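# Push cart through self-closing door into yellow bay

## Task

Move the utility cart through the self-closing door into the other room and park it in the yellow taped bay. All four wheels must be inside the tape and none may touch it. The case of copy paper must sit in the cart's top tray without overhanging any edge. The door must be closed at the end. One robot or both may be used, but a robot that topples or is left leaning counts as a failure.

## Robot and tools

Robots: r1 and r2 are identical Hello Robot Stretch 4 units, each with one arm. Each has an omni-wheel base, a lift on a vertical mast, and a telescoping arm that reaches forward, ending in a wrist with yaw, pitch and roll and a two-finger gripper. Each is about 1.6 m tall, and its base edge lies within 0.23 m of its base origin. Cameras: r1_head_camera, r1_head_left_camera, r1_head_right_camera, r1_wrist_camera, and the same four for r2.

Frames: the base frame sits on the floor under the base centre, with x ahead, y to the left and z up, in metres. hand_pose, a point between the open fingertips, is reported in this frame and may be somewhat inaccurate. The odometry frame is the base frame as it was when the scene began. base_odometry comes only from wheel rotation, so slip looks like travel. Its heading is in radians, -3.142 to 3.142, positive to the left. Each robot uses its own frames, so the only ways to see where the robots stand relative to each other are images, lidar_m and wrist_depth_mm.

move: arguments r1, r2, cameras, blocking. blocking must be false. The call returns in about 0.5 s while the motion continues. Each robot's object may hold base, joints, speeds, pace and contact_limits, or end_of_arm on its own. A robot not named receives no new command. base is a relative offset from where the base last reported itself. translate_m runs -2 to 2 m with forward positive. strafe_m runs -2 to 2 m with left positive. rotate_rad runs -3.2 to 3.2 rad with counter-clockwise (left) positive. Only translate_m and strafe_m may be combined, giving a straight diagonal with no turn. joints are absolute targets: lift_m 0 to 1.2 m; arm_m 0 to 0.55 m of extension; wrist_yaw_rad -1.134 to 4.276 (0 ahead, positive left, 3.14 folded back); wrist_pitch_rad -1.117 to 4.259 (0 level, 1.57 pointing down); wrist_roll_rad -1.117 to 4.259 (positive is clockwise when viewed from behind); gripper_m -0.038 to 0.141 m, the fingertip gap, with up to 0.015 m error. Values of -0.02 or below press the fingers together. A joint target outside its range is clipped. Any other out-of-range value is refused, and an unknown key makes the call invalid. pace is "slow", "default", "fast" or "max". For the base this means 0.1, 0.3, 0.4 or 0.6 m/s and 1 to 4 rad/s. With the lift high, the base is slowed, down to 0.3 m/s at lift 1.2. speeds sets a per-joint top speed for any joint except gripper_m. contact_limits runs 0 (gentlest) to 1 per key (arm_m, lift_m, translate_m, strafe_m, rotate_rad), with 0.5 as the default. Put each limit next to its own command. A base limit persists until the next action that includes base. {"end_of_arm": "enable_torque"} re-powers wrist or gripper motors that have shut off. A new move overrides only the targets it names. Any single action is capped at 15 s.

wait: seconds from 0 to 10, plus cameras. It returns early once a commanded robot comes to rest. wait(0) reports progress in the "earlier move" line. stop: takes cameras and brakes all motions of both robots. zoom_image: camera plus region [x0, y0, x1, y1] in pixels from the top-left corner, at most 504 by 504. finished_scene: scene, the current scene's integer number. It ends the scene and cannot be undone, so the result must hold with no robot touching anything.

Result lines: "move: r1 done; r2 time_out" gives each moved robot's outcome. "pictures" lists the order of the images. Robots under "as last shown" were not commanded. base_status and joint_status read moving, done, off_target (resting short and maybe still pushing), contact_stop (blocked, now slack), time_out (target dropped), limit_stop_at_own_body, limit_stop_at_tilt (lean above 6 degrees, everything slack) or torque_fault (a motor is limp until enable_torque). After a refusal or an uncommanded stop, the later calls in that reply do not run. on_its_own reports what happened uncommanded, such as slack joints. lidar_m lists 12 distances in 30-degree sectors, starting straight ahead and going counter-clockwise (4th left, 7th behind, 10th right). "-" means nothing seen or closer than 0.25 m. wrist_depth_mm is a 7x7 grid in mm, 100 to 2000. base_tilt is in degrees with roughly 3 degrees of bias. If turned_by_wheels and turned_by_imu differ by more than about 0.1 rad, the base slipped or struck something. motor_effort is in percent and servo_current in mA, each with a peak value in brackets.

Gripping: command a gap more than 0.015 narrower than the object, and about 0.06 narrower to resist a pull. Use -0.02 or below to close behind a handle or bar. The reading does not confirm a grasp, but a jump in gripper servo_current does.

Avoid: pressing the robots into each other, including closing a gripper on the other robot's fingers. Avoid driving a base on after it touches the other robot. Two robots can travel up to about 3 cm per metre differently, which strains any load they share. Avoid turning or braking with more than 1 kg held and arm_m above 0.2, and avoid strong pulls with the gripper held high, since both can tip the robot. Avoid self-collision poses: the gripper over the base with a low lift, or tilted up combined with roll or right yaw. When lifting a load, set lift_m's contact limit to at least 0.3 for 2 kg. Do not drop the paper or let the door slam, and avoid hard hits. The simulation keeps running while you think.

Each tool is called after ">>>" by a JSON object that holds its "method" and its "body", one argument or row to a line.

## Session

>>> {"method": "move", "body": {
  "blocking": false
}}

Scene clock: 0.00 s.
r1.base_odometry: x=+0.000 y=+0.000 heading=+0.000
r1.turned_by_wheels: +0.000
r1.turned_by_imu: +0.000
r1.base_tilt: forward=-1.6 right=+1.3
r1.lidar_m: 0.96 1.73 2.02 2.40 3.92 1.60 0.85 0.77 0.78 0.89 0.77 0.78
r1.base_status: not commanded
r1.joint_positions: lift_m=+0.124 arm_m=+0.000 wrist_yaw_rad=+3.194 wrist_pitch_rad=+0.002 wrist_roll_rad=+0.000 gripper_m=+0.056
r1.joint_status: not commanded
r1.measured_speeds: all 0
r1.motor_effort: lift_m=+19 arm_m=-4 wheel_0=-2 wheel_1=+1 wheel_2=+0
r1.servo_current: wrist_yaw_rad=59 wrist_pitch_rad=46 wrist_roll_rad=46 gripper_m=39
r1.hand_pose: x=-0.1216 y=+0.0722 z=+0.3019 quat_wxyz=(-0.026, -0.001, +0.000, +1.000) (m; r1's base frame)
r1.wrist_depth_mm: - 135 - - - - - / - 123 135 - - - - / - 121 191 - - - - / 110 136 194 - - - - / 137 - - - 1618 - - / 226 - 190 1098 188 1160 1118 / 224 163 750 798 768 768 759
r2.base_odometry: x=+0.000 y=+0.000 heading=+0.000
r2.turned_by_wheels: +0.000
r2.turned_by_imu: +0.000
r2.base_tilt: forward=-0.6 right=+0.1
r2.lidar_m: 1.29 1.32 1.58 2.33 2.36 2.78 1.41 1.41 2.77 2.39 2.42 1.48
r2.base_status: not commanded
r2.joint_positions: lift_m=+0.200 arm_m=+0.000 wrist_yaw_rad=+3.211 wrist_pitch_rad=+0.001 wrist_roll_rad=+0.000 gripper_m=+0.056
r2.joint_status: not commanded
r2.measured_speeds: all 0
r2.motor_effort: lift_m=+18 arm_m=-4 wheel_0=-1 wheel_1=+1 wheel_2=+1
r2.servo_current: wrist_yaw_rad=46 wrist_pitch_rad=39 wrist_roll_rad=52 gripper_m=52
r2.hand_pose: x=-0.1229 y=+0.0671 z=+0.3779 quat_wxyz=(-0.035, -0.001, +0.000, +0.999) (m; r2's base frame)
r2.wrist_depth_mm: - - 137 - - - - / - - 137 - - - - / - 109 138 - - - - / - 140 175 - - - - / 214 - - - - - - / 213 1281 196 1255 190 1336 1182 / 208 243 866 - - 854 878
pictures: r1_head_camera, r1_head_left_camera, r1_head_right_camera, r1_wrist_camera, r2_head_camera, r2_head_left_camera, r2_head_right_camera, r2_wrist_camera
Images, in order (width x height): r1_head_camera 420x560, r1_head_left_camera 420x672, r1_head_right_camera 420x672, r1_wrist_camera 616x392, r2_head_camera 420x560, r2_head_left_camera 420x672, r2_head_right_camera 420x672, r2_wrist_camera 616x392.

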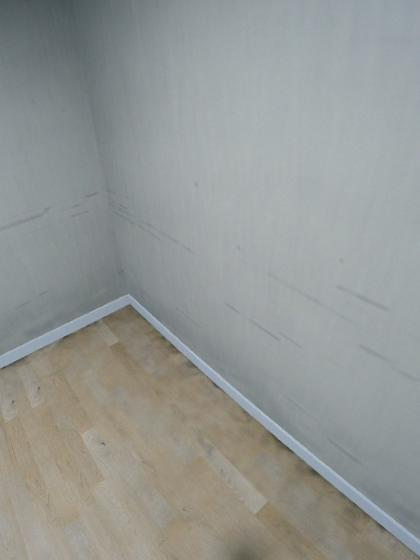

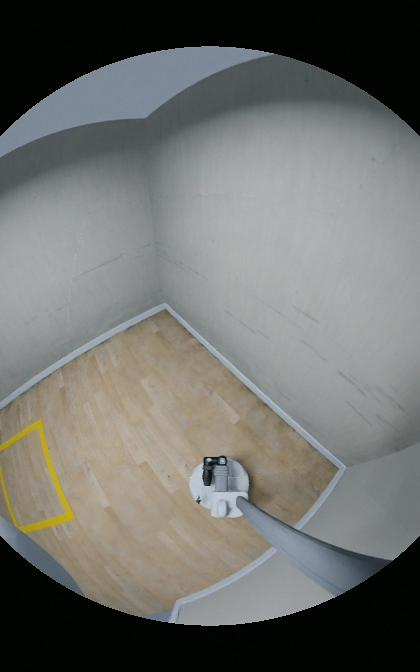

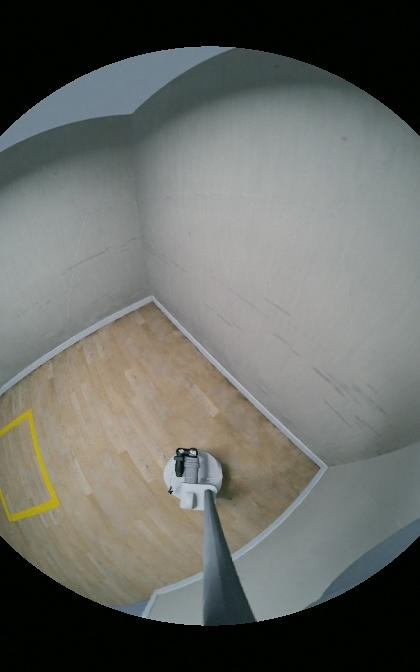

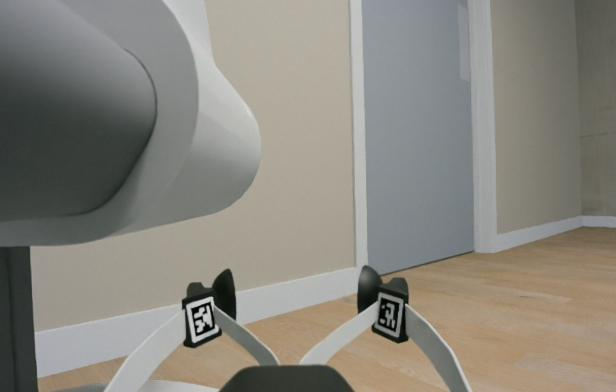

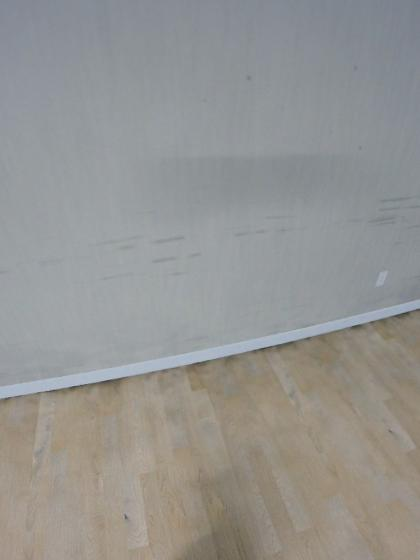

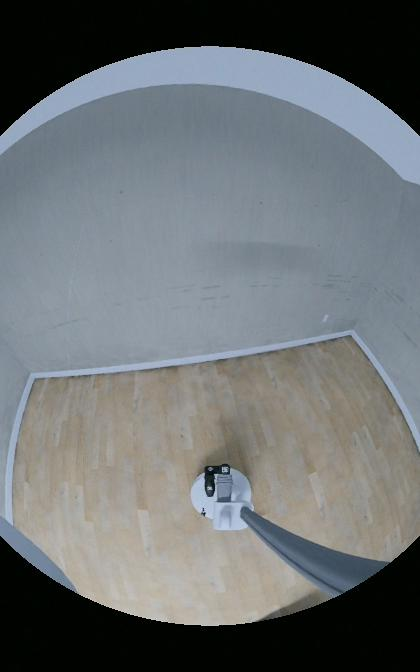

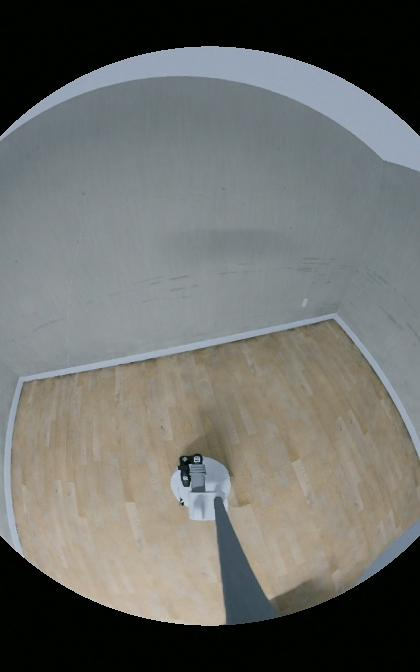

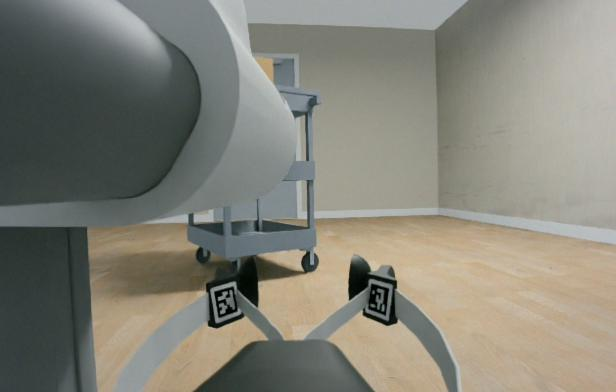

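>>> {"method": "move", "body": {
  "blocking": false,
  "r1": {"base":{"rotate_rad":2.6},"joints":{"lift_m":0.7}},
  "r2": {"base":{"rotate_rad":3.14},"joints":{"lift_m":0.7}},
  "cameras": []
}}

>>> {"method": "wait", "body": {
  "seconds": 3.5,
  "cameras": []
}}

>>> {"method": "wait", "body": {
  "seconds": 1.5,
  "cameras": ["r1_head_camera","r1_head_left_camera","r2_head_camera","r2_head_left_camera","r2_head_right_camera"]
}}

Scene clock: 8.77 s.
move: r1 moving; r2 moving
r1.base_odometry: x=+0.000 y=+0.000 heading=+0.253
r1.turned_by_wheels: +0.253
r1.turned_by_imu: +0.253
r1.base_tilt: forward=-1.6 right=+1.3
r1.lidar_m: 1.15 2.01 2.11 2.98 2.65 1.07 0.80 0.74 0.81 0.80 0.72 0.82
r1.base_status: rotate_rad moving
r1.joint_positions: lift_m=+0.162 arm_m=+0.000 wrist_yaw_rad=+3.194 wrist_pitch_rad=+0.002 wrist_roll_rad=+0.000 gripper_m=+0.056
r1.joint_status: lift_m moving
r1.measured_speeds: translate_m=+0.000 strafe_m=+0.000 rotate_rad=+0.974 lift_m=+0.146 arm_m=+0.000 wrist_yaw_rad=+0.000 wrist_pitch_rad=+0.000 wrist_roll_rad=+0.000
r1.motor_effort: lift_m=+24(27) arm_m=-4(4) wheel_0=-7(9) wheel_1=-6(7) wheel_2=-6(7)
r1.servo_current: wrist_yaw_rad=46(59) wrist_pitch_rad=39(52) wrist_roll_rad=33(65) gripper_m=39(46)
r1.hand_pose: x=-0.1216 y=+0.0722 z=+0.3395 quat_wxyz=(-0.026, -0.001, +0.000, +1.000) (m; r1's base frame)
r1.wrist_depth_mm: - 135 - - - - 1808 / - 123 135 - - - 1808 / - 121 192 - - - 1756 / 111 136 195 - - - 1808 / 137 - - - - - 1808 / 216 - 190 - 188 1229 1229 / 224 151 831 153 854 820 878
r2.base_odometry: x=+0.000 y=+0.000 heading=+0.252
r2.turned_by_wheels: +0.252
r2.turned_by_imu: +0.245
r2.base_tilt: forward=-0.7 right=+0.0
r2.lidar_m: 1.29 1.38 1.94 2.33 2.46 3.37 1.44 3.35 2.49 2.40 1.84 1.36
r2.base_status: rotate_rad moving
r2.joint_positions: lift_m=+0.238 arm_m=+0.000 wrist_yaw_rad=+3.211 wrist_pitch_rad=+0.001 wrist_roll_rad=+0.000 gripper_m=+0.056
r2.joint_status: lift_m moving
r2.measured_speeds: translate_m=+0.002 strafe_m=+0.000 rotate_rad=+0.977 lift_m=+0.146 arm_m=+0.000 wrist_yaw_rad=+0.000 wrist_pitch_rad=+0.000 wrist_roll_rad=+0.000
r2.motor_effort: lift_m=+23(25) arm_m=-4(4) wheel_0=-4(9) wheel_1=-10(10) wheel_2=-10(11)
r2.servo_current: wrist_yaw_rad=52(52) wrist_pitch_rad=46(46) wrist_roll_rad=52(65) gripper_m=46(52)
r2.hand_pose: x=-0.1229 y=+0.0671 z=+0.4157 quat_wxyz=(-0.035, -0.001, +0.000, +0.999) (m; r2's base frame)
r2.wrist_depth_mm: - - 137 - - - - / - - 137 1756 - - - / - 110 138 - - - - / - 140 176 - - - - / 215 - - - - - - / 213 1366 196 1430 190 1464 1281 / 210 242 1008 - - 976 946
pictures: none
No camera images: "cameras" was empty.

Scene clock: 11.20 s.
earlier move: r1 moving; r2 done
r1.base_odometry: x=+0.000 y=+0.000 heading=+2.600
r1.turned_by_wheels: +2.347
r1.turned_by_imu: +2.360
r1.base_tilt: forward=-1.6 right=+1.3
r1.lidar_m: 1.66 0.88 0.76 0.74 0.90 0.77 0.78 0.93 1.66 2.04 2.39 3.92
r1.base_status: done
r1.joint_positions: lift_m=+0.700 arm_m=+0.000 wrist_yaw_rad=+3.194 wrist_pitch_rad=+0.002 wrist_roll_rad=+0.000 gripper_m=+0.056
r1.joint_status: lift_m moving
r1.measured_speeds: translate_m=+0.000 strafe_m=+0.000 rotate_rad=+0.000 lift_m=+0.002 arm_m=+0.000 wrist_yaw_rad=+0.000 wrist_pitch_rad=+0.000 wrist_roll_rad=+0.000
r1.motor_effort: lift_m=+23(28) arm_m=-4(4) wheel_0=-1(10) wheel_1=-1(9) wheel_2=+0(8)
r1.servo_current: wrist_yaw_rad=59(65) wrist_pitch_rad=46(52) wrist_roll_rad=39(65) gripper_m=39(52)
r1.hand_pose: x=-0.1216 y=+0.0722 z=+0.8771 quat_wxyz=(-0.026, -0.001, +0.000, +1.000) (m; r1's base frame)
r1.wrist_depth_mm: - 135 - - - - - / - 122 135 - - - - / - 121 190 - - - - / 110 135 193 - - - - / 137 - - - - - - / 216 - 190 - 188 - - / - 140 - 137 - - -
r2.base_odometry: x=+0.000 y=+0.000 heading=+3.139
r2.turned_by_wheels: +2.887
r2.turned_by_imu: +2.810
r2.base_tilt: forward=-0.6 right=+0.1
r2.lidar_m: 1.42 1.38 2.78 2.38 2.42 1.53 1.33 1.30 1.57 2.34 2.33 2.72
r2.base_status: done
r2.joint_positions: lift_m=+0.700 arm_m=+0.000 wrist_yaw_rad=+3.211 wrist_pitch_rad=+0.001 wrist_roll_rad=+0.000 gripper_m=+0.056
r2.joint_status: all done
r2.measured_speeds: all 0
r2.motor_effort: lift_m=+21(26) arm_m=-4(4) wheel_0=-3(10) wheel_1=-4(10) wheel_2=-6(13)
r2.servo_current: wrist_yaw_rad=46(52) wrist_pitch_rad=46(46) wrist_roll_rad=52(65) gripper_m=46(52)
r2.hand_pose: x=-0.1228 y=+0.0671 z=+0.8776 quat_wxyz=(-0.035, -0.001, +0.000, +0.999) (m; r2's base frame)
r2.wrist_depth_mm: - - 137 - - - - / - 107 137 - - - - / - 113 139 234 - - - / - 140 164 - - - - / 216 - - - - - - / 212 - 189 - 189 - - / 210 123 - - - - -
wait: 2.43 of 3.5 s (r2 has come to rest)
pictures: none
No camera images: "cameras" was empty.

Scene clock: 11.47 s.
earlier move: r1 done
r1.base_odometry: x=+0.000 y=+0.000 heading=+2.600
r1.turned_by_wheels: +0.000
r1.turned_by_imu: +0.000
r1.base_tilt: forward=-1.5 right=+1.3
r1.lidar_m: 1.68 0.86 0.74 0.76 0.88 0.75 0.77 0.92 1.66 2.03 2.41 3.92
r1.base_status: done
r1.joint_positions: lift_m=+0.700 arm_m=+0.000 wrist_yaw_rad=+3.194 wrist_pitch_rad=+0.002 wrist_roll_rad=+0.000 gripper_m=+0.056
r1.joint_status: all done
r1.measured_speeds: all 0
r1.motor_effort: lift_m=+24(28) arm_m=-3(4) wheel_0=-1(10) wheel_1=-1(9) wheel_2=+0(8)
r1.servo_current: wrist_yaw_rad=52(65) wrist_pitch_rad=39(52) wrist_roll_rad=39(65) gripper_m=46(52)
r1.hand_pose: x=-0.1216 y=+0.0722 z=+0.8771 quat_wxyz=(-0.026, -0.001, +0.000, +1.000) (m; r1's base frame)
r1.wrist_depth_mm: - 135 - - - - - / - 122 135 - - - - / - 121 190 - - - - / 110 136 194 - - - - / 137 - - - - - - / 215 - 190 - 188 - - / - 141 - 137 - - -
r2.base_odometry: x=+0.000 y=+0.000 heading=+3.139
r2.turned_by_wheels: +0.000
r2.turned_by_imu: +0.000
r2.base_tilt: forward=-0.7 right=+0.1
r2.lidar_m: 1.45 1.39 2.79 2.39 2.43 1.54 1.32 1.30 1.54 2.35 2.32 2.75
r2.base_status: done
r2.joint_positions: lift_m=+0.700 arm_m=+0.000 wrist_yaw_rad=+3.211 wrist_pitch_rad=+0.001 wrist_roll_rad=+0.000 gripper_m=+0.056
r2.joint_status: all done
r2.measured_speeds: all 0
r2.motor_effort: lift_m=+21(26) arm_m=-4(4) wheel_0=-4(10) wheel_1=-3(10) wheel_2=-5(13)
r2.servo_current: wrist_yaw_rad=39(52) wrist_pitch_rad=39(46) wrist_roll_rad=46(65) gripper_m=52(59)
r2.hand_pose: x=-0.1228 y=+0.0671 z=+0.8776 quat_wxyz=(-0.035, -0.001, +0.000, +0.999) (m; r2's base frame)
r2.wrist_depth_mm: - - 137 - - - - / - 107 137 - - - - / - 113 138 233 - - - / - 140 164 - - - - / 215 - - - - - - / 213 - 190 - 188 - - / 211 122 - - - - -
wait: 0.27 of 1.5 s (r1 has come to rest)
pictures: r1_head_camera, r1_head_left_camera, r2_head_camera, r2_head_left_camera, r2_head_right_camera
Images, in order (width x height): r1_head_camera 420x560, r1_head_left_camera 420x672, r2_head_camera 420x560, r2_head_left_camera 420x672, r2_head_right_camera 420x672.

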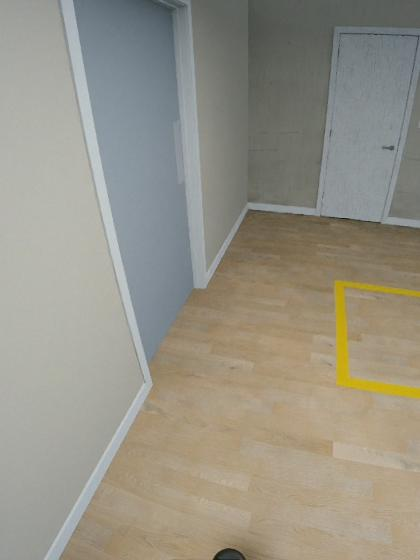

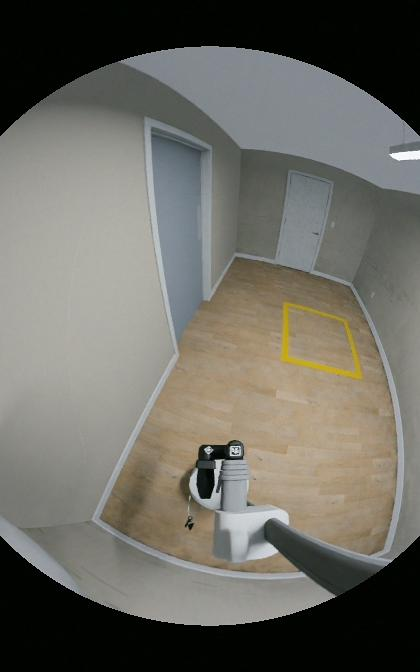

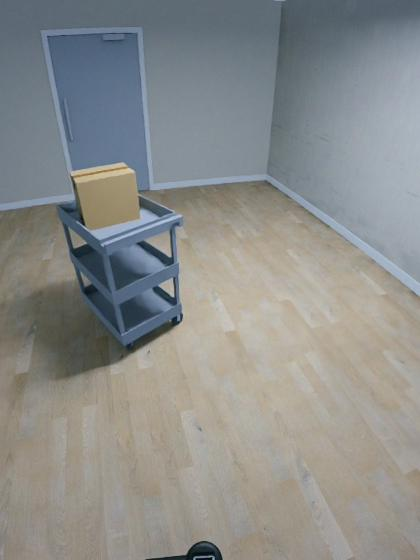

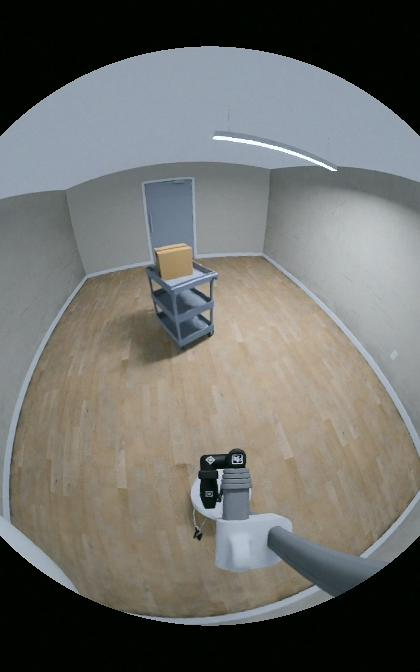

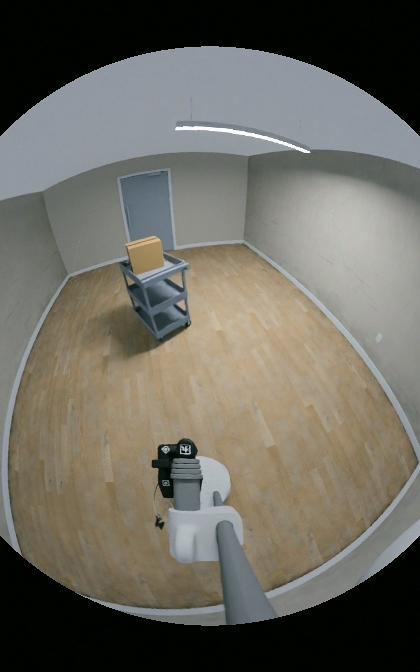

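>>> {"method": "move", "body": {
  "blocking": false,
  "r1": {"base":{"rotate_rad":-0.26},"joints":{"wrist_yaw_rad":0.0,"gripper_m":0.1,"wrist_roll_rad":1.57}},
  "r2": {"base":{"rotate_rad":0.25},"joints":{"wrist_yaw_rad":0.0,"gripper_m":0.1,"lift_m":0.86}},
  "cameras": []
}}

>>> {"method": "wait", "body": {
  "seconds": 2.5,
  "cameras": ["r1_head_camera","r2_head_camera","r2_head_left_camera"]
}}

Scene clock: 74.30 s.
move: r1 moving; r2 moving
r1.base_odometry: x=+0.000 y=+0.000 heading=+2.387
r1.turned_by_wheels: -0.212
r1.turned_by_imu: -0.214
r1.base_tilt: forward=-1.6 right=+1.3
r1.lidar_m: 2.42 1.02 0.76 0.75 0.83 0.80 0.76 0.83 1.21 2.02 2.16 3.06
r1.base_status: rotate_rad moving
r1.joint_positions: lift_m=+0.700 arm_m=+0.000 wrist_yaw_rad=+2.607 wrist_pitch_rad=+0.002 wrist_roll_rad=+0.582 gripper_m=+0.075
r1.joint_status: wrist_yaw_rad moving; wrist_roll_rad moving; gripper_m moving
r1.measured_speeds: translate_m=+0.000 strafe_m=-0.001 rotate_rad=-0.476 lift_m=+0.000 arm_m=+0.000 wrist_yaw_rad=-1.820 wrist_pitch_rad=+0.000 wrist_roll_rad=+1.820
r1.motor_effort: lift_m=+24(24) arm_m=-3(4) wheel_0=+3(9) wheel_1=+3(8) wheel_2=+1(7)
r1.servo_current: wrist_yaw_rad=91(117) wrist_pitch_rad=39(46) wrist_roll_rad=78(104) gripper_m=72(85)
r1.hand_pose: x=-0.0327 y=+0.2221 z=+0.8772 quat_wxyz=(+0.253, +0.075, +0.277, +0.924) (m; r1's base frame)
r1.wrist_depth_mm: - - - - - - - / - - - - - - - / - - - - - - - / - - - - - - - / - - - - - - - / - - 191 - 186 - - / - 145 - 138 - - -
r2.base_odometry: x=+0.000 y=+0.000 heading=-2.936
r2.turned_by_wheels: +0.208
r2.turned_by_imu: +0.203
r2.base_tilt: forward=-0.6 right=+0.1
r2.lidar_m: 1.40 3.60 2.48 2.39 1.99 1.40 1.31 1.34 1.81 2.34 2.42 3.19
r2.base_status: rotate_rad moving
r2.joint_positions: lift_m=+0.738 arm_m=+0.000 wrist_yaw_rad=+2.650 wrist_pitch_rad=+0.001 wrist_roll_rad=+0.000 gripper_m=+0.075
r2.joint_status: lift_m moving; wrist_yaw_rad moving; gripper_m moving
r2.measured_speeds: translate_m=-0.002 strafe_m=+0.000 rotate_rad=+0.437 lift_m=+0.146 arm_m=+0.000 wrist_yaw_rad=-1.728 wrist_pitch_rad=+0.000 wrist_roll_rad=+0.000
r2.motor_effort: lift_m=+22(25) arm_m=-4(4) wheel_0=-4(10) wheel_1=-3(10) wheel_2=-5(11)
r2.servo_current: wrist_yaw_rad=117(130) wrist_pitch_rad=39(46) wrist_roll_rad=46(59) gripper_m=85(85)
r2.hand_pose: x=-0.0420 y=+0.2133 z=+0.9156 quat_wxyz=(+0.243, -0.001, +0.000, +0.970) (m; r2's base frame)
r2.wrist_depth_mm: - - - - - - - / - - - - - - - / 210 - - - - - - / 235 - - - - - - / - - - - - - - / - - 189 - 187 - - / - - - - - 1921 1921
pictures: none
No camera images: "cameras" was empty.

Scene clock: 76.20 s.
earlier move: r1 done; r2 moving
r1.base_odometry: x=+0.000 y=+0.000 heading=+2.340
r1.turned_by_wheels: -0.047
r1.turned_by_imu: -0.048
r1.base_tilt: forward=-1.6 right=+1.3
r1.lidar_m: 2.83 1.07 0.79 0.72 0.77 0.82 0.78 0.82 1.16 2.02 2.10 2.94
r1.base_status: done
r1.joint_positions: lift_m=+0.700 arm_m=+0.000 wrist_yaw_rad=+0.003 wrist_pitch_rad=+0.002 wrist_roll_rad=+1.568 gripper_m=+0.100
r1.joint_status: all done
r1.measured_speeds: all 0
r1.motor_effort: lift_m=+24(24) arm_m=-3(4) wheel_0=+2(9) wheel_1=+2(8) wheel_2=+2(7)
r1.servo_current: wrist_yaw_rad=52(117) wrist_pitch_rad=39(52) wrist_roll_rad=39(117) gripper_m=46(85)
r1.hand_pose: x=+0.4595 y=-0.0867 z=+0.8772 quat_wxyz=(+0.708, +0.706, +0.002, +0.000) (m; r1's base frame)
r1.wrist_depth_mm: - - - - - 1708 1308 / - - - - - 1863 1336 / - - - - - 1921 1182 / - - - - - 1756 1229 / - - - - - 1808 1281 / - - 215 - 198 1618 1255 / - - - 144 - 1708 1281
r2.base_odometry: x=+0.000 y=+0.000 heading=-2.895
r2.turned_by_wheels: +0.041
r2.turned_by_imu: +0.040
r2.base_tilt: forward=-0.7 right=+0.1
r2.lidar_m: 1.42 3.46 2.51 2.40 1.88 1.37 1.31 1.37 1.89 2.34 2.44 3.34
r2.base_status: done
r2.joint_positions: lift_m=+0.860 arm_m=+0.000 wrist_yaw_rad=+0.003 wrist_pitch_rad=+0.001 wrist_roll_rad=+0.000 gripper_m=+0.100
r2.joint_status: lift_m moving; wrist_yaw_rad moving; the others done
r2.measured_speeds: all 0
r2.motor_effort: lift_m=+24(26) arm_m=-4(4) wheel_0=-3(10) wheel_1=-3(10) wheel_2=-3(11)
r2.servo_current: wrist_yaw_rad=46(130) wrist_pitch_rad=39(46) wrist_roll_rad=59(59) gripper_m=52(98)
r2.hand_pose: x=+0.4596 y=-0.0866 z=+1.0376 quat_wxyz=(+1.000, +0.000, +0.001, +0.001) (m; r2's base frame)
r2.wrist_depth_mm: - - - - - - - / - - - - - - - / - - - - - - - / - - - - - - - / - - - 1499 - - - / - - 193 1863 194 - - / - - - - - - -
wait: 1.90 of 2.5 s (r1 has come to rest)
pictures: r1_head_camera, r2_head_camera, r2_head_left_camera
Images, in order (width x height): r1_head_camera 420x560, r2_head_camera 420x560, r2_head_left_camera 420x672.

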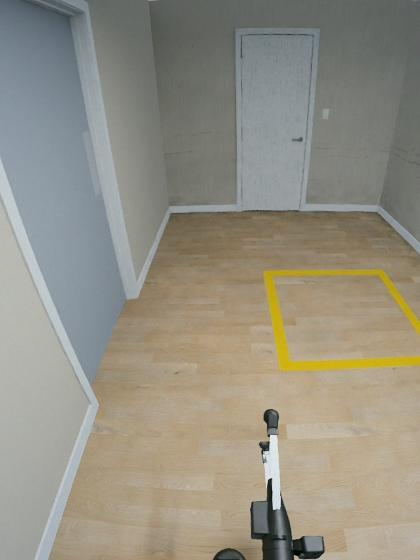

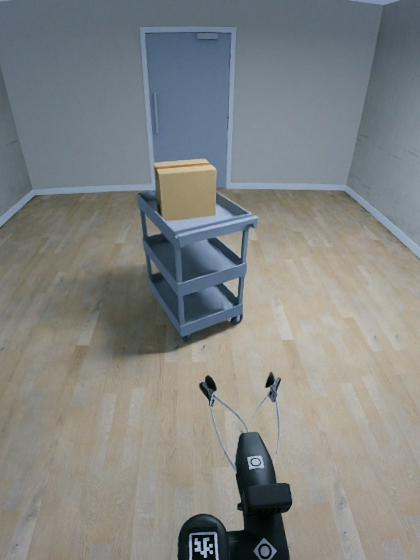

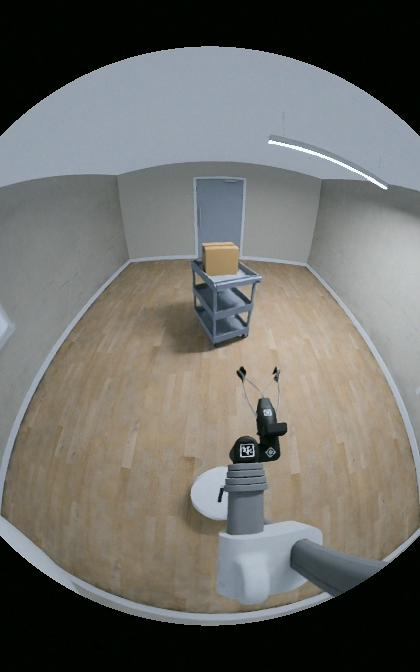

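>>> {"method": "move", "body": {
  "blocking": false,
  "r1": {"base":{"translate_m":1.6},"pace":"fast"},
  "r2": {"base":{"strafe_m":1.1},"pace":"fast"},
  "cameras": ["r1_head_camera","r2_head_camera"]
}}

>>> {"method": "wait", "body": {
  "seconds": 4,
  "cameras": ["r1_head_camera","r2_head_camera","r2_head_right_camera"]
}}

Scene clock: 104.10 s.
earlier move: r2 done
move: r1 moving; r2 moving
r1.base_odometry: x=-0.033 y=+0.034 heading=+2.341
r1.turned_by_wheels: +0.000
r1.turned_by_imu: +0.000
r1.base_tilt: forward=-1.6 right=+1.2
r1.lidar_m: 2.81 1.08 0.77 0.75 0.79 0.86 0.82 0.86 1.25 2.02 2.10 2.96
r1.base_status: translate_m moving
r1.joint_positions: lift_m=+0.700 arm_m=+0.000 wrist_yaw_rad=+0.002 wrist_pitch_rad=+0.002 wrist_roll_rad=+1.568 gripper_m=+0.100
r1.joint_status: not commanded
r1.measured_speeds: translate_m=+0.184 strafe_m=+0.001 rotate_rad=+0.007 lift_m=+0.000 arm_m=+0.000 wrist_yaw_rad=+0.000 wrist_pitch_rad=+0.000 wrist_roll_rad=+0.000
r1.motor_effort: lift_m=+24(24) arm_m=-1(1) wheel_0=+10(10) wheel_1=+7(7) wheel_2=-9(10)
r1.servo_current: wrist_yaw_rad=39(59) wrist_pitch_rad=39(46) wrist_roll_rad=59(65) gripper_m=39(46)
r1.hand_pose: x=+0.4595 y=-0.0867 z=+0.8772 quat_wxyz=(+0.708, +0.706, +0.002, +0.000) (m; r1's base frame)
r1.wrist_depth_mm: - - - - - 1756 1255 / - - - - - 1708 1281 / - - - - - 1921 1229 / - - - - - 1808 1281 / - - - - - 1756 1281 / - - 215 - 198 1618 1255 / - - - 144 - 1708 1281
r2.base_odometry: x=+0.012 y=-0.047 heading=-2.895
r2.turned_by_wheels: +0.000
r2.turned_by_imu: +0.001
r2.base_tilt: forward=-0.7 right=+0.1
r2.lidar_m: 1.39 3.36 2.45 2.33 1.89 1.38 1.31 1.38 1.86 2.39 2.48 3.38
r2.base_status: strafe_m moving
r2.joint_positions: lift_m=+0.860 arm_m=+0.000 wrist_yaw_rad=+0.003 wrist_pitch_rad=+0.001 wrist_roll_rad=+0.000 gripper_m=+0.100
r2.joint_status: all done
r2.measured_speeds: translate_m=+0.000 strafe_m=+0.188 rotate_rad=+0.000 lift_m=+0.000 arm_m=+0.000 wrist_yaw_rad=+0.000 wrist_pitch_rad=+0.000 wrist_roll_rad=+0.000
r2.motor_effort: lift_m=+21(21) arm_m=-4(4) wheel_0=-15(15) wheel_1=+12(13) wheel_2=-1(3)
r2.servo_current: wrist_yaw_rad=39(52) wrist_pitch_rad=39(52) wrist_roll_rad=59(59) gripper_m=52(59)
r2.hand_pose: x=+0.4595 y=-0.0867 z=+1.0376 quat_wxyz=(+1.000, +0.000, +0.001, +0.001) (m; r2's base frame)
r2.wrist_depth_mm: - - - - - - - / - - - - - - - / - - - - - - - / - - - - - - - / - - - 1397 - - - / - - 193 1808 194 - - / - - - - - - -
pictures: r1_head_camera, r2_head_camera
Images, in order (width x height): r1_head_camera 420x560, r2_head_camera 420x560.

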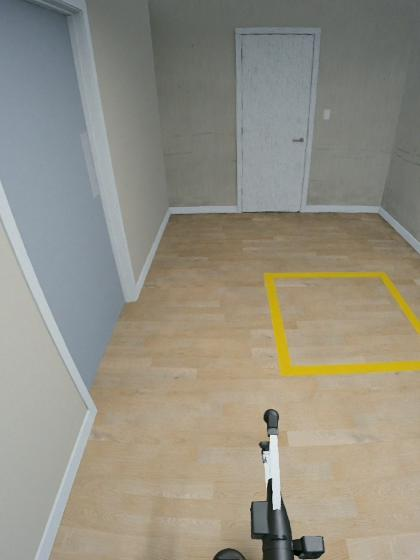

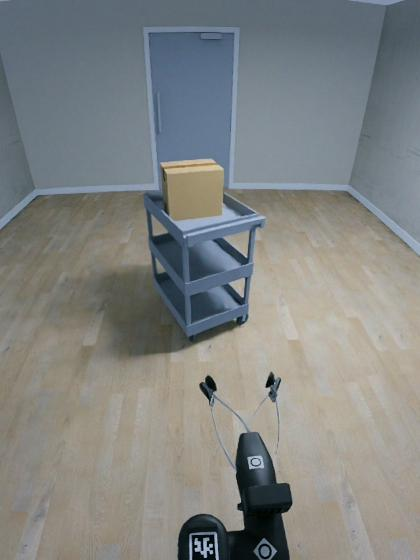

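Scene clock: 107.67 s.
earlier move: r1 moving; r2 done
r1.base_odometry: x=-0.984 y=+1.016 heading=+2.341
r1.turned_by_wheels: +0.000
r1.turned_by_imu: +0.000
r1.base_tilt: forward=-1.6 right=+1.3
r1.lidar_m: 2.52 1.02 0.84 0.78 0.80 1.10 2.19 2.31 2.14 2.05 2.13 2.59
r1.base_status: translate_m moving
r1.joint_positions: lift_m=+0.700 arm_m=+0.000 wrist_yaw_rad=+0.002 wrist_pitch_rad=+0.002 wrist_roll_rad=+1.568 gripper_m=+0.100
r1.joint_status: not commanded
r1.measured_speeds: translate_m=+0.384 strafe_m=-0.001 rotate_rad=+0.003 lift_m=+0.000 arm_m=+0.000 wrist_yaw_rad=+0.000 wrist_pitch_rad=+0.000 wrist_roll_rad=+0.000
r1.motor_effort: lift_m=+24(24) arm_m=+1(1) wheel_0=+5(10) wheel_1=+5(9) wheel_2=-2(12)
r1.servo_current: wrist_yaw_rad=39(65) wrist_pitch_rad=33(52) wrist_roll_rad=39(72) gripper_m=46(46)
r1.hand_pose: x=+0.4595 y=-0.0867 z=+0.8772 quat_wxyz=(+0.708, +0.706, +0.002, +0.000) (m; r1's base frame)
r1.wrist_depth_mm: - - - - - 1756 1229 / - - - - - 1756 1255 / - - - - - 1756 1281 / - - - - - 1808 1255 / - - - - - 1808 1281 / - - 215 - 198 1618 1229 / - - - 144 - 1708 1281
r2.base_odometry: x=+0.269 y=-1.067 heading=-2.895
r2.turned_by_wheels: +0.000
r2.turned_by_imu: +0.001
r2.base_tilt: forward=-0.7 right=+0.0
r2.lidar_m: 4.47 1.89 1.34 1.29 1.37 1.37 1.30 1.36 1.85 3.42 3.55 1.73
r2.base_status: done
r2.joint_positions: lift_m=+0.860 arm_m=+0.000 wrist_yaw_rad=+0.003 wrist_pitch_rad=+0.001 wrist_roll_rad=+0.000 gripper_m=+0.100
r2.joint_status: all done
r2.measured_speeds: all 0
r2.motor_effort: lift_m=+21(21) arm_m=-4(5) wheel_0=-2(15) wheel_1=+2(15) wheel_2=+0(3)
r2.servo_current: wrist_yaw_rad=46(65) wrist_pitch_rad=39(52) wrist_roll_rad=39(59) gripper_m=46(59)
r2.hand_pose: x=+0.4595 y=-0.0867 z=+1.0377 quat_wxyz=(+1.000, +0.000, +0.001, +0.001) (m; r2's base frame)
r2.wrist_depth_mm: - - - - - - - / - - - - - - - / - - - - - - - / - - - - - - 1464 / - - - - - - 1464 / - - 195 - 194 1863 - / - - - - - - 1618
wait: 3.57 of 4 s (r2 has come to rest)
pictures: r1_head_camera, r2_head_camera, r2_head_right_camera
Images, in order (width x height): r1_head_camera 420x560, r2_head_camera 420x560, r2_head_right_camera 420x672.

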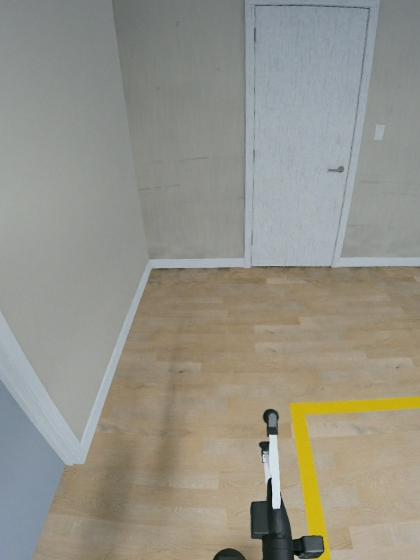

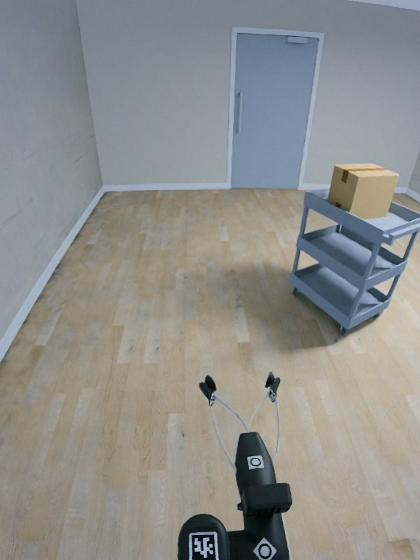

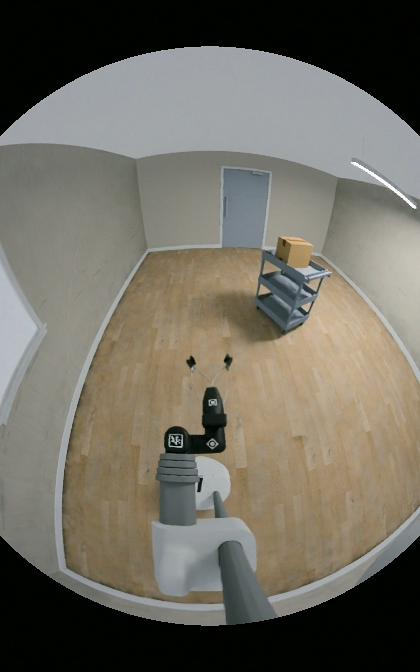

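>>> {"method": "move", "body": {
  "blocking": false,
  "r2": {"base":{"translate_m":1.98},"pace":"max"},
  "cameras": []
}}

>>> {"method": "wait", "body": {
  "seconds": 6,
  "cameras": []
}}

>>> {"method": "wait", "body": {
  "seconds": 4,
  "cameras": ["r1_head_camera","r1_head_right_camera"]
}}

>>> {"method": "move", "body": {
  "blocking": false,
  "r2": {"base":{"translate_m":1.35},"pace":"max"},
  "r1": {"base":{"rotate_rad":1.57}},
  "cameras": []
}}

>>> {"method": "wait", "body": {
  "seconds": 5,
  "cameras": []
}}

>>> {"method": "wait", "body": {
  "seconds": 5,
  "cameras": ["r1_head_camera","r2_head_camera","r2_head_right_camera"]
}}

Scene clock: 122.43 s.
earlier move: r1 done
move: r2 moving
r1.base_odometry: x=-1.114 y=+1.149 heading=+2.340
r1.turned_by_wheels: +0.000
r1.turned_by_imu: +0.000
r1.base_tilt: forward=-1.6 right=+1.3
r1.lidar_m: 2.32 1.04 0.86 0.80 0.85 1.11 2.37 2.50 2.15 2.04 2.13 2.42
r1.base_status: done
r1.joint_positions: lift_m=+0.700 arm_m=+0.000 wrist_yaw_rad=+0.002 wrist_pitch_rad=+0.002 wrist_roll_rad=+1.568 gripper_m=+0.100
r1.joint_status: not commanded
r1.measured_speeds: all 0
r1.motor_effort: lift_m=+24(24) arm_m=+3(4) wheel_0=+0(1) wheel_1=+0(0) wheel_2=+2(2)
r1.servo_current: wrist_yaw_rad=46(59) wrist_pitch_rad=39(46) wrist_roll_rad=52(59) gripper_m=39(46)
r1.hand_pose: x=+0.4595 y=-0.0867 z=+0.8772 quat_wxyz=(+0.708, +0.706, +0.002, +0.000) (m; r1's base frame)
r1.wrist_depth_mm: - - - - - 1708 1255 / - - - - - 1756 1229 / - - - - - 1808 1229 / - - - - - 1808 1255 / - - - - - 1808 1281 / - - 215 - 198 1618 1281 / - 184 - 144 - - 1281
r2.base_odometry: x=+0.228 y=-1.077 heading=-2.895
r2.turned_by_wheels: +0.000
r2.turned_by_imu: +0.001
r2.base_tilt: forward=-0.7 right=+0.1
r2.lidar_m: 4.43 1.88 1.37 1.29 1.38 1.45 1.35 1.42 1.94 3.43 3.55 1.70
r2.base_status: translate_m moving
r2.joint_positions: lift_m=+0.860 arm_m=+0.000 wrist_yaw_rad=+0.003 wrist_pitch_rad=+0.001 wrist_roll_rad=+0.000 gripper_m=+0.100
r2.joint_status: not commanded
r2.measured_speeds: translate_m=+0.163 strafe_m=+0.002 rotate_rad=-0.001 lift_m=+0.000 arm_m=+0.000 wrist_yaw_rad=+0.000 wrist_pitch_rad=+0.000 wrist_roll_rad=+0.000
r2.motor_effort: lift_m=+21(21) arm_m=-4(4) wheel_0=+9(9) wheel_1=+9(10) wheel_2=-14(14)
r2.servo_current: wrist_yaw_rad=46(59) wrist_pitch_rad=39(46) wrist_roll_rad=26(59) gripper_m=46(52)
r2.hand_pose: x=+0.4595 y=-0.0867 z=+1.0377 quat_wxyz=(+1.000, +0.000, +0.001, +0.001) (m; r2's base frame)
r2.wrist_depth_mm: - - - - - - - / - - - - - - - / - - - - - - - / - - - - - - 1430 / - - - - - - 1430 / - - 194 - 195 1808 - / - - - - - - 1661
pictures: none
No camera images: "cameras" was empty.

Scene clock: 128.33 s.
earlier move: r2 done
r1.base_odometry: x=-1.114 y=+1.149 heading=+2.340
r1.turned_by_wheels: +0.000
r1.turned_by_imu: +0.000
r1.base_tilt: forward=-1.6 right=+1.3
r1.lidar_m: 2.31 1.03 0.83 0.78 0.82 1.06 2.37 2.51 2.16 2.05 2.17 2.42
r1.base_status: done
r1.joint_positions: lift_m=+0.700 arm_m=+0.000 wrist_yaw_rad=+0.002 wrist_pitch_rad=+0.002 wrist_roll_rad=+1.568 gripper_m=+0.100
r1.joint_status: not commanded
r1.measured_speeds: all 0
r1.motor_effort: lift_m=+24(24) arm_m=+4(4) wheel_0=+0(1) wheel_1=+0(1) wheel_2=+2(2)
r1.servo_current: wrist_yaw_rad=46(72) wrist_pitch_rad=39(52) wrist_roll_rad=46(78) gripper_m=39(52)
r1.hand_pose: x=+0.4595 y=-0.0867 z=+0.8772 quat_wxyz=(+0.708, +0.706, +0.002, +0.000) (m; r1's base frame)
r1.wrist_depth_mm: - - - - - 1756 1205 / - - - - - 1756 1255 / - - - - - 1756 1255 / - - - - - 1756 1255 / - - - - - 1808 1255 / - - 216 - 199 1576 1281 / - 183 - 144 - - 1281
r2.base_odometry: x=-1.651 y=-1.551 heading=-2.895
r2.turned_by_wheels: +0.000
r2.turned_by_imu: +0.002
r2.base_tilt: forward=-0.7 right=+0.0
r2.lidar_m: 2.50 1.90 1.38 1.30 1.36 1.86 3.35 3.41 0.89 0.72 3.55 2.62
r2.base_status: done
r2.joint_positions: lift_m=+0.860 arm_m=+0.000 wrist_yaw_rad=+0.003 wrist_pitch_rad=+0.001 wrist_roll_rad=+0.000 gripper_m=+0.100
r2.joint_status: not commanded
r2.measured_speeds: all 0
r2.motor_effort: lift_m=+21(21) arm_m=-4(4) wheel_0=+3(12) wheel_1=+2(10) wheel_2=-2(16)
r2.servo_current: wrist_yaw_rad=52(65) wrist_pitch_rad=39(52) wrist_roll_rad=46(59) gripper_m=46(59)
r2.hand_pose: x=+0.4595 y=-0.0867 z=+1.0377 quat_wxyz=(+1.000, +0.000, +0.001, +0.001) (m; r2's base frame)
r2.wrist_depth_mm: - - - - - - - / - - - - - - - / - - - - - - - / - - - - - - - / - - - - - - - / - - 196 - 195 - - / - - - - - - -
wait: 5.90 of 6 s (r2 has come to rest)
pictures: none
No camera images: "cameras" was empty.

Scene clock: 132.33 s.
r1.base_odometry: x=-1.114 y=+1.149 heading=+2.340
r1.turned_by_wheels: +0.000
r1.turned_by_imu: +0.000
r1.base_tilt: forward=-1.6 right=+1.3
r1.lidar_m: 2.31 1.02 0.84 0.79 0.85 1.08 2.34 2.51 2.14 2.04 2.10 2.42
r1.base_status: done
r1.joint_positions: lift_m=+0.700 arm_m=+0.000 wrist_yaw_rad=+0.002 wrist_pitch_rad=+0.002 wrist_roll_rad=+1.568 gripper_m=+0.100
r1.joint_status: not commanded
r1.measured_speeds: all 0
r1.motor_effort: lift_m=+24(24) arm_m=+4(4) wheel_0=+0(1) wheel_1=+0(1) wheel_2=+2(2)
r1.servo_current: wrist_yaw_rad=59(72) wrist_pitch_rad=52(52) wrist_roll_rad=39(78) gripper_m=46(52)
r1.hand_pose: x=+0.4595 y=-0.0867 z=+0.8772 quat_wxyz=(+0.708, +0.706, +0.002, +0.000) (m; r1's base frame)
r1.wrist_depth_mm: - - - - - 1708 1205 / - - - - - 1756 1255 / - - - - - 1808 1255 / - - - - - 1808 1308 / - - - - - 1808 1308 / - - 216 - 199 1576 1308 / - 185 - 144 - - 1281
r2.base_odometry: x=-1.651 y=-1.551 heading=-2.895
r2.turned_by_wheels: +0.000
r2.turned_by_imu: +0.001
r2.base_tilt: forward=-0.6 right=+0.1
r2.lidar_m: 2.51 1.91 1.37 1.29 1.38 1.87 3.34 3.42 0.86 0.73 3.58 2.63
r2.base_status: done
r2.joint_positions: lift_m=+0.860 arm_m=+0.000 wrist_yaw_rad=+0.003 wrist_pitch_rad=+0.001 wrist_roll_rad=+0.000 gripper_m=+0.100
r2.joint_status: not commanded
r2.measured_speeds: all 0
r2.motor_effort: lift_m=+21(21) arm_m=-4(4) wheel_0=+4(12) wheel_1=+1(10) wheel_2=-2(16)
r2.servo_current: wrist_yaw_rad=52(65) wrist_pitch_rad=39(52) wrist_roll_rad=46(59) gripper_m=46(59)
r2.hand_pose: x=+0.4595 y=-0.0867 z=+1.0377 quat_wxyz=(+1.000, +0.000, +0.001, +0.001) (m; r2's base frame)
r2.wrist_depth_mm: - - - - - - - / - - - - - - - / - - - - - - - / - - - - - - - / - - - - - - - / - - 195 - 195 - - / - - - - - - -
wait: 4.00 s; at rest by 0.27 s
pictures: r1_head_camera, r1_head_right_camera
Images, in order (width x height): r1_head_camera 420x560, r1_head_right_camera 420x672.

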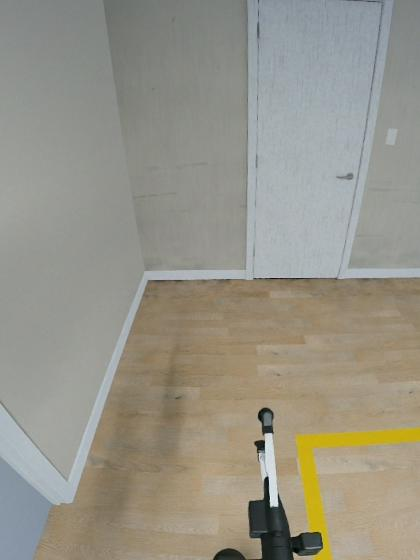

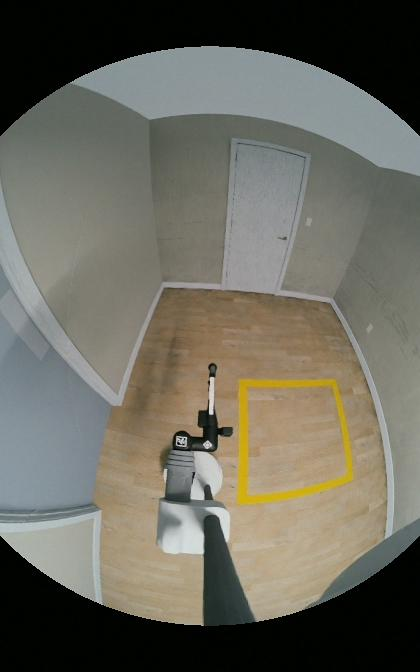

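Scene clock: 132.83 s.
move: r1 moving; r2 moving
r1.base_odometry: x=-1.114 y=+1.149 heading=+2.593
r1.turned_by_wheels: +0.252
r1.turned_by_imu: +0.253
r1.base_tilt: forward=-1.6 right=+1.3
r1.lidar_m: 1.45 0.89 0.78 0.81 0.88 1.52 2.37 2.40 2.07 2.06 2.42 2.32
r1.base_status: rotate_rad moving
r1.joint_positions: lift_m=+0.700 arm_m=+0.000 wrist_yaw_rad=+0.002 wrist_pitch_rad=+0.002 wrist_roll_rad=+1.568 gripper_m=+0.100
r1.joint_status: not commanded
r1.measured_speeds: translate_m=+0.001 strafe_m=-0.001 rotate_rad=+0.974 lift_m=+0.000 arm_m=+0.000 wrist_yaw_rad=+0.000 wrist_pitch_rad=+0.000 wrist_roll_rad=+0.000
r1.motor_effort: lift_m=+24(24) arm_m=+4(4) wheel_0=-6(9) wheel_1=-6(7) wheel_2=-6(9)
r1.servo_current: wrist_yaw_rad=39(65) wrist_pitch_rad=33(52) wrist_roll_rad=46(65) gripper_m=46(46)
r1.hand_pose: x=+0.4595 y=-0.0868 z=+0.8772 quat_wxyz=(+0.708, +0.706, +0.001, +0.000) (m; r1's base frame)
r1.wrist_depth_mm: - - - - - 1756 1205 / - - - - - 1808 1255 / - - - - - 1756 1229 / - - - - - 1808 1281 / - - - - - 1808 1281 / - 190 195 - 190 1464 1281 / - 143 - 141 - - 1205
r2.base_odometry: x=-1.692 y=-1.561 heading=-2.894
r2.turned_by_wheels: +0.000
r2.turned_by_imu: +0.000
r2.base_tilt: forward=-0.7 right=+0.1
r2.lidar_m: 2.47 1.90 1.39 1.31 1.37 1.85 3.37 3.48 0.86 0.70 3.53 2.59
r2.base_status: translate_m moving
r2.joint_positions: lift_m=+0.860 arm_m=+0.000 wrist_yaw_rad=+0.003 wrist_pitch_rad=+0.001 wrist_roll_rad=+0.000 gripper_m=+0.100
r2.joint_status: not commanded
r2.measured_speeds: translate_m=+0.164 strafe_m=-0.002 rotate_rad=+0.005 lift_m=+0.000 arm_m=+0.000 wrist_yaw_rad=+0.000 wrist_pitch_rad=+0.000 wrist_roll_rad=+0.000
r2.motor_effort: lift_m=+21(21) arm_m=-4(4) wheel_0=+9(9) wheel_1=+8(8) wheel_2=-14(14)
r2.servo_current: wrist_yaw_rad=52(65) wrist_pitch_rad=39(46) wrist_roll_rad=52(52) gripper_m=52(59)
r2.hand_pose: x=+0.4595 y=-0.0867 z=+1.0377 quat_wxyz=(+1.000, +0.000, +0.001, +0.001) (m; r2's base frame)
r2.wrist_depth_mm: - - - - - - - / - - - - - - - / - - - - - - - / - - - - - - - / - - - - - - - / - - 193 - 195 - - / - - - - - - -
pictures: none
No camera images: "cameras" was empty.

Scene clock: 134.40 s.
earlier move: r1 done; r2 moving
r1.base_odometry: x=-1.114 y=+1.149 heading=-2.373
r1.turned_by_wheels: +1.317
r1.turned_by_imu: +1.324
r1.base_tilt: forward=-1.6 right=+1.3
r1.lidar_m: 0.80 0.85 1.06 2.35 2.45 2.11 2.05 2.13 2.43 2.34 1.05 0.83
r1.base_status: done
r1.joint_positions: lift_m=+0.700 arm_m=+0.000 wrist_yaw_rad=+0.002 wrist_pitch_rad=+0.002 wrist_roll_rad=+1.568 gripper_m=+0.100
r1.joint_status: not commanded
r1.measured_speeds: all 0
r1.motor_effort: lift_m=+23(24) arm_m=-2(4) wheel_0=-3(10) wheel_1=-2(8) wheel_2=+0(9)
r1.servo_current: wrist_yaw_rad=52(72) wrist_pitch_rad=39(52) wrist_roll_rad=52(65) gripper_m=39(52)
r1.hand_pose: x=+0.4595 y=-0.0868 z=+0.8772 quat_wxyz=(+0.708, +0.706, +0.001, +0.000) (m; r1's base frame)
r1.wrist_depth_mm: 580 580 585 - - - - / - - - - - - - / - - - - - - - / - - - - - - - / - - - - - - - / - 190 196 - 189 - - / - 143 - 141 - - -
r2.base_odometry: x=-2.224 y=-1.695 heading=-2.894
r2.turned_by_wheels: +0.000
r2.turned_by_imu: +0.000
r2.base_tilt: forward=-0.7 right=+0.0
r2.lidar_m: 1.93 1.89 1.37 1.30 1.35 1.90 3.99 1.28 0.92 3.43 2.79 1.94
r2.base_status: translate_m moving
r2.joint_positions: lift_m=+0.860 arm_m=+0.000 wrist_yaw_rad=+0.003 wrist_pitch_rad=+0.001 wrist_roll_rad=+0.000 gripper_m=+0.100
r2.joint_status: not commanded
r2.measured_speeds: translate_m=+0.403 strafe_m=+0.000 rotate_rad=-0.001 lift_m=+0.000 arm_m=+0.000 wrist_yaw_rad=+0.000 wrist_pitch_rad=+0.000 wrist_roll_rad=+0.000
r2.motor_effort: lift_m=+21(21) arm_m=-4(4) wheel_0=+6(13) wheel_1=+7(10) wheel_2=-9(16)
r2.servo_current: wrist_yaw_rad=46(65) wrist_pitch_rad=39(46) wrist_roll_rad=46(52) gripper_m=52(59)
r2.hand_pose: x=+0.4595 y=-0.0867 z=+1.0377 quat_wxyz=(+1.000, +0.000, +0.001, +0.001) (m; r2's base frame)
r2.wrist_depth_mm: - - - - - - - / 1756 - - - - - - / 1708 - - - - - - / 1708 - - - - - - / 1756 - - - - - - / 1756 - 189 - 185 - - / - - - - - - -
wait: 1.57 of 5 s (r1 has come to rest)
pictures: none
No camera images: "cameras" was empty.

Scene clock: 137.20 s.
earlier move: r2 done
r1.base_odometry: x=-1.114 y=+1.149 heading=-2.373
r1.turned_by_wheels: +0.000
r1.turned_by_imu: +0.000
r1.base_tilt: forward=-1.6 right=+1.2
r1.lidar_m: 0.79 0.85 1.06 2.36 2.47 2.14 2.04 2.16 2.41 2.33 1.05 0.83
r1.base_status: done
r1.joint_positions: lift_m=+0.700 arm_m=+0.000 wrist_yaw_rad=+0.002 wrist_pitch_rad=+0.002 wrist_roll_rad=+1.568 gripper_m=+0.100
r1.joint_status: not commanded
r1.measured_speeds: all 0
r1.motor_effort: lift_m=+23(24) arm_m=-4(4) wheel_0=-3(10) wheel_1=-2(8) wheel_2=+0(9)
r1.servo_current: wrist_yaw_rad=59(72) wrist_pitch_rad=46(52) wrist_roll_rad=39(65) gripper_m=46(52)
r1.hand_pose: x=+0.4595 y=-0.0868 z=+0.8772 quat_wxyz=(+0.708, +0.706, +0.001, +0.000) (m; r1's base frame)
r1.wrist_depth_mm: 580 580 580 - - - - / - - - - - - - / - - - - - - - / - - - - - - - / - - - - - - - / - 190 195 - 189 - - / - 144 - 141 - - -
r2.base_odometry: x=-2.960 y=-1.881 heading=-2.894
r2.turned_by_wheels: +0.000
r2.turned_by_imu: +0.001
r2.base_tilt: forward=-0.7 right=+0.0
r2.lidar_m: 1.17 1.21 1.37 1.31 1.38 1.89 - 1.50 1.61 3.42 1.66 1.22
r2.base_status: done
r2.joint_positions: lift_m=+0.860 arm_m=+0.000 wrist_yaw_rad=+0.003 wrist_pitch_rad=+0.001 wrist_roll_rad=+0.000 gripper_m=+0.100
r2.joint_status: not commanded
r2.measured_speeds: all 0
r2.motor_effort: lift_m=+21(21) arm_m=-4(4) wheel_0=+2(13) wheel_1=+4(10) wheel_2=-2(16)
r2.servo_current: wrist_yaw_rad=39(65) wrist_pitch_rad=46(46) wrist_roll_rad=59(65) gripper_m=52(59)
r2.hand_pose: x=+0.4595 y=-0.0867 z=+1.0377 quat_wxyz=(+1.000, +0.000, +0.001, +0.001) (m; r2's base frame)
r2.wrist_depth_mm: - - - - - - - / - - - - - - - / - - - - - - - / - - - - - - - / - - - - - - - / - - 188 - 185 - - / - - - - - - -
wait: 2.80 of 5 s (r2 has come to rest)
pictures: r1_head_camera, r2_head_camera, r2_head_right_camera
Images, in order (width x height): r1_head_camera 420x560, r2_head_camera 420x560, r2_head_right_camera 420x672.

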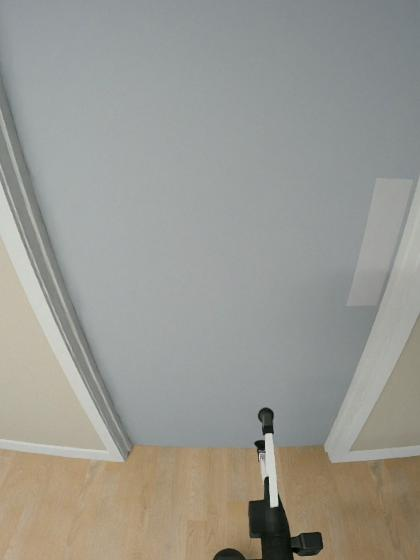

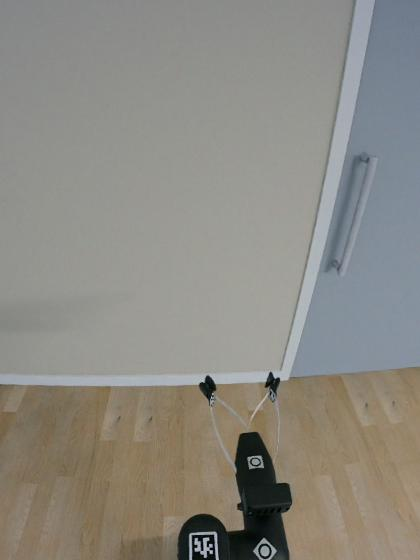

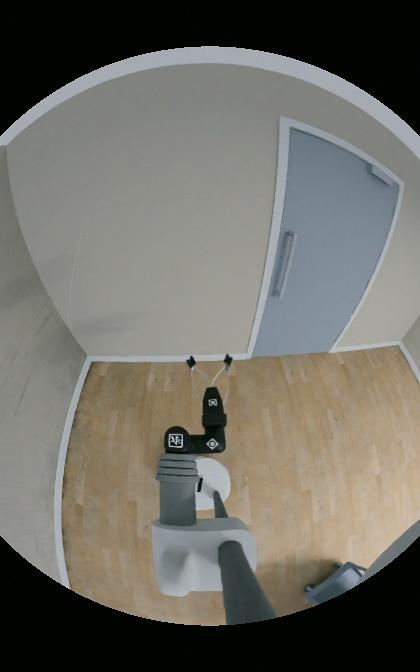

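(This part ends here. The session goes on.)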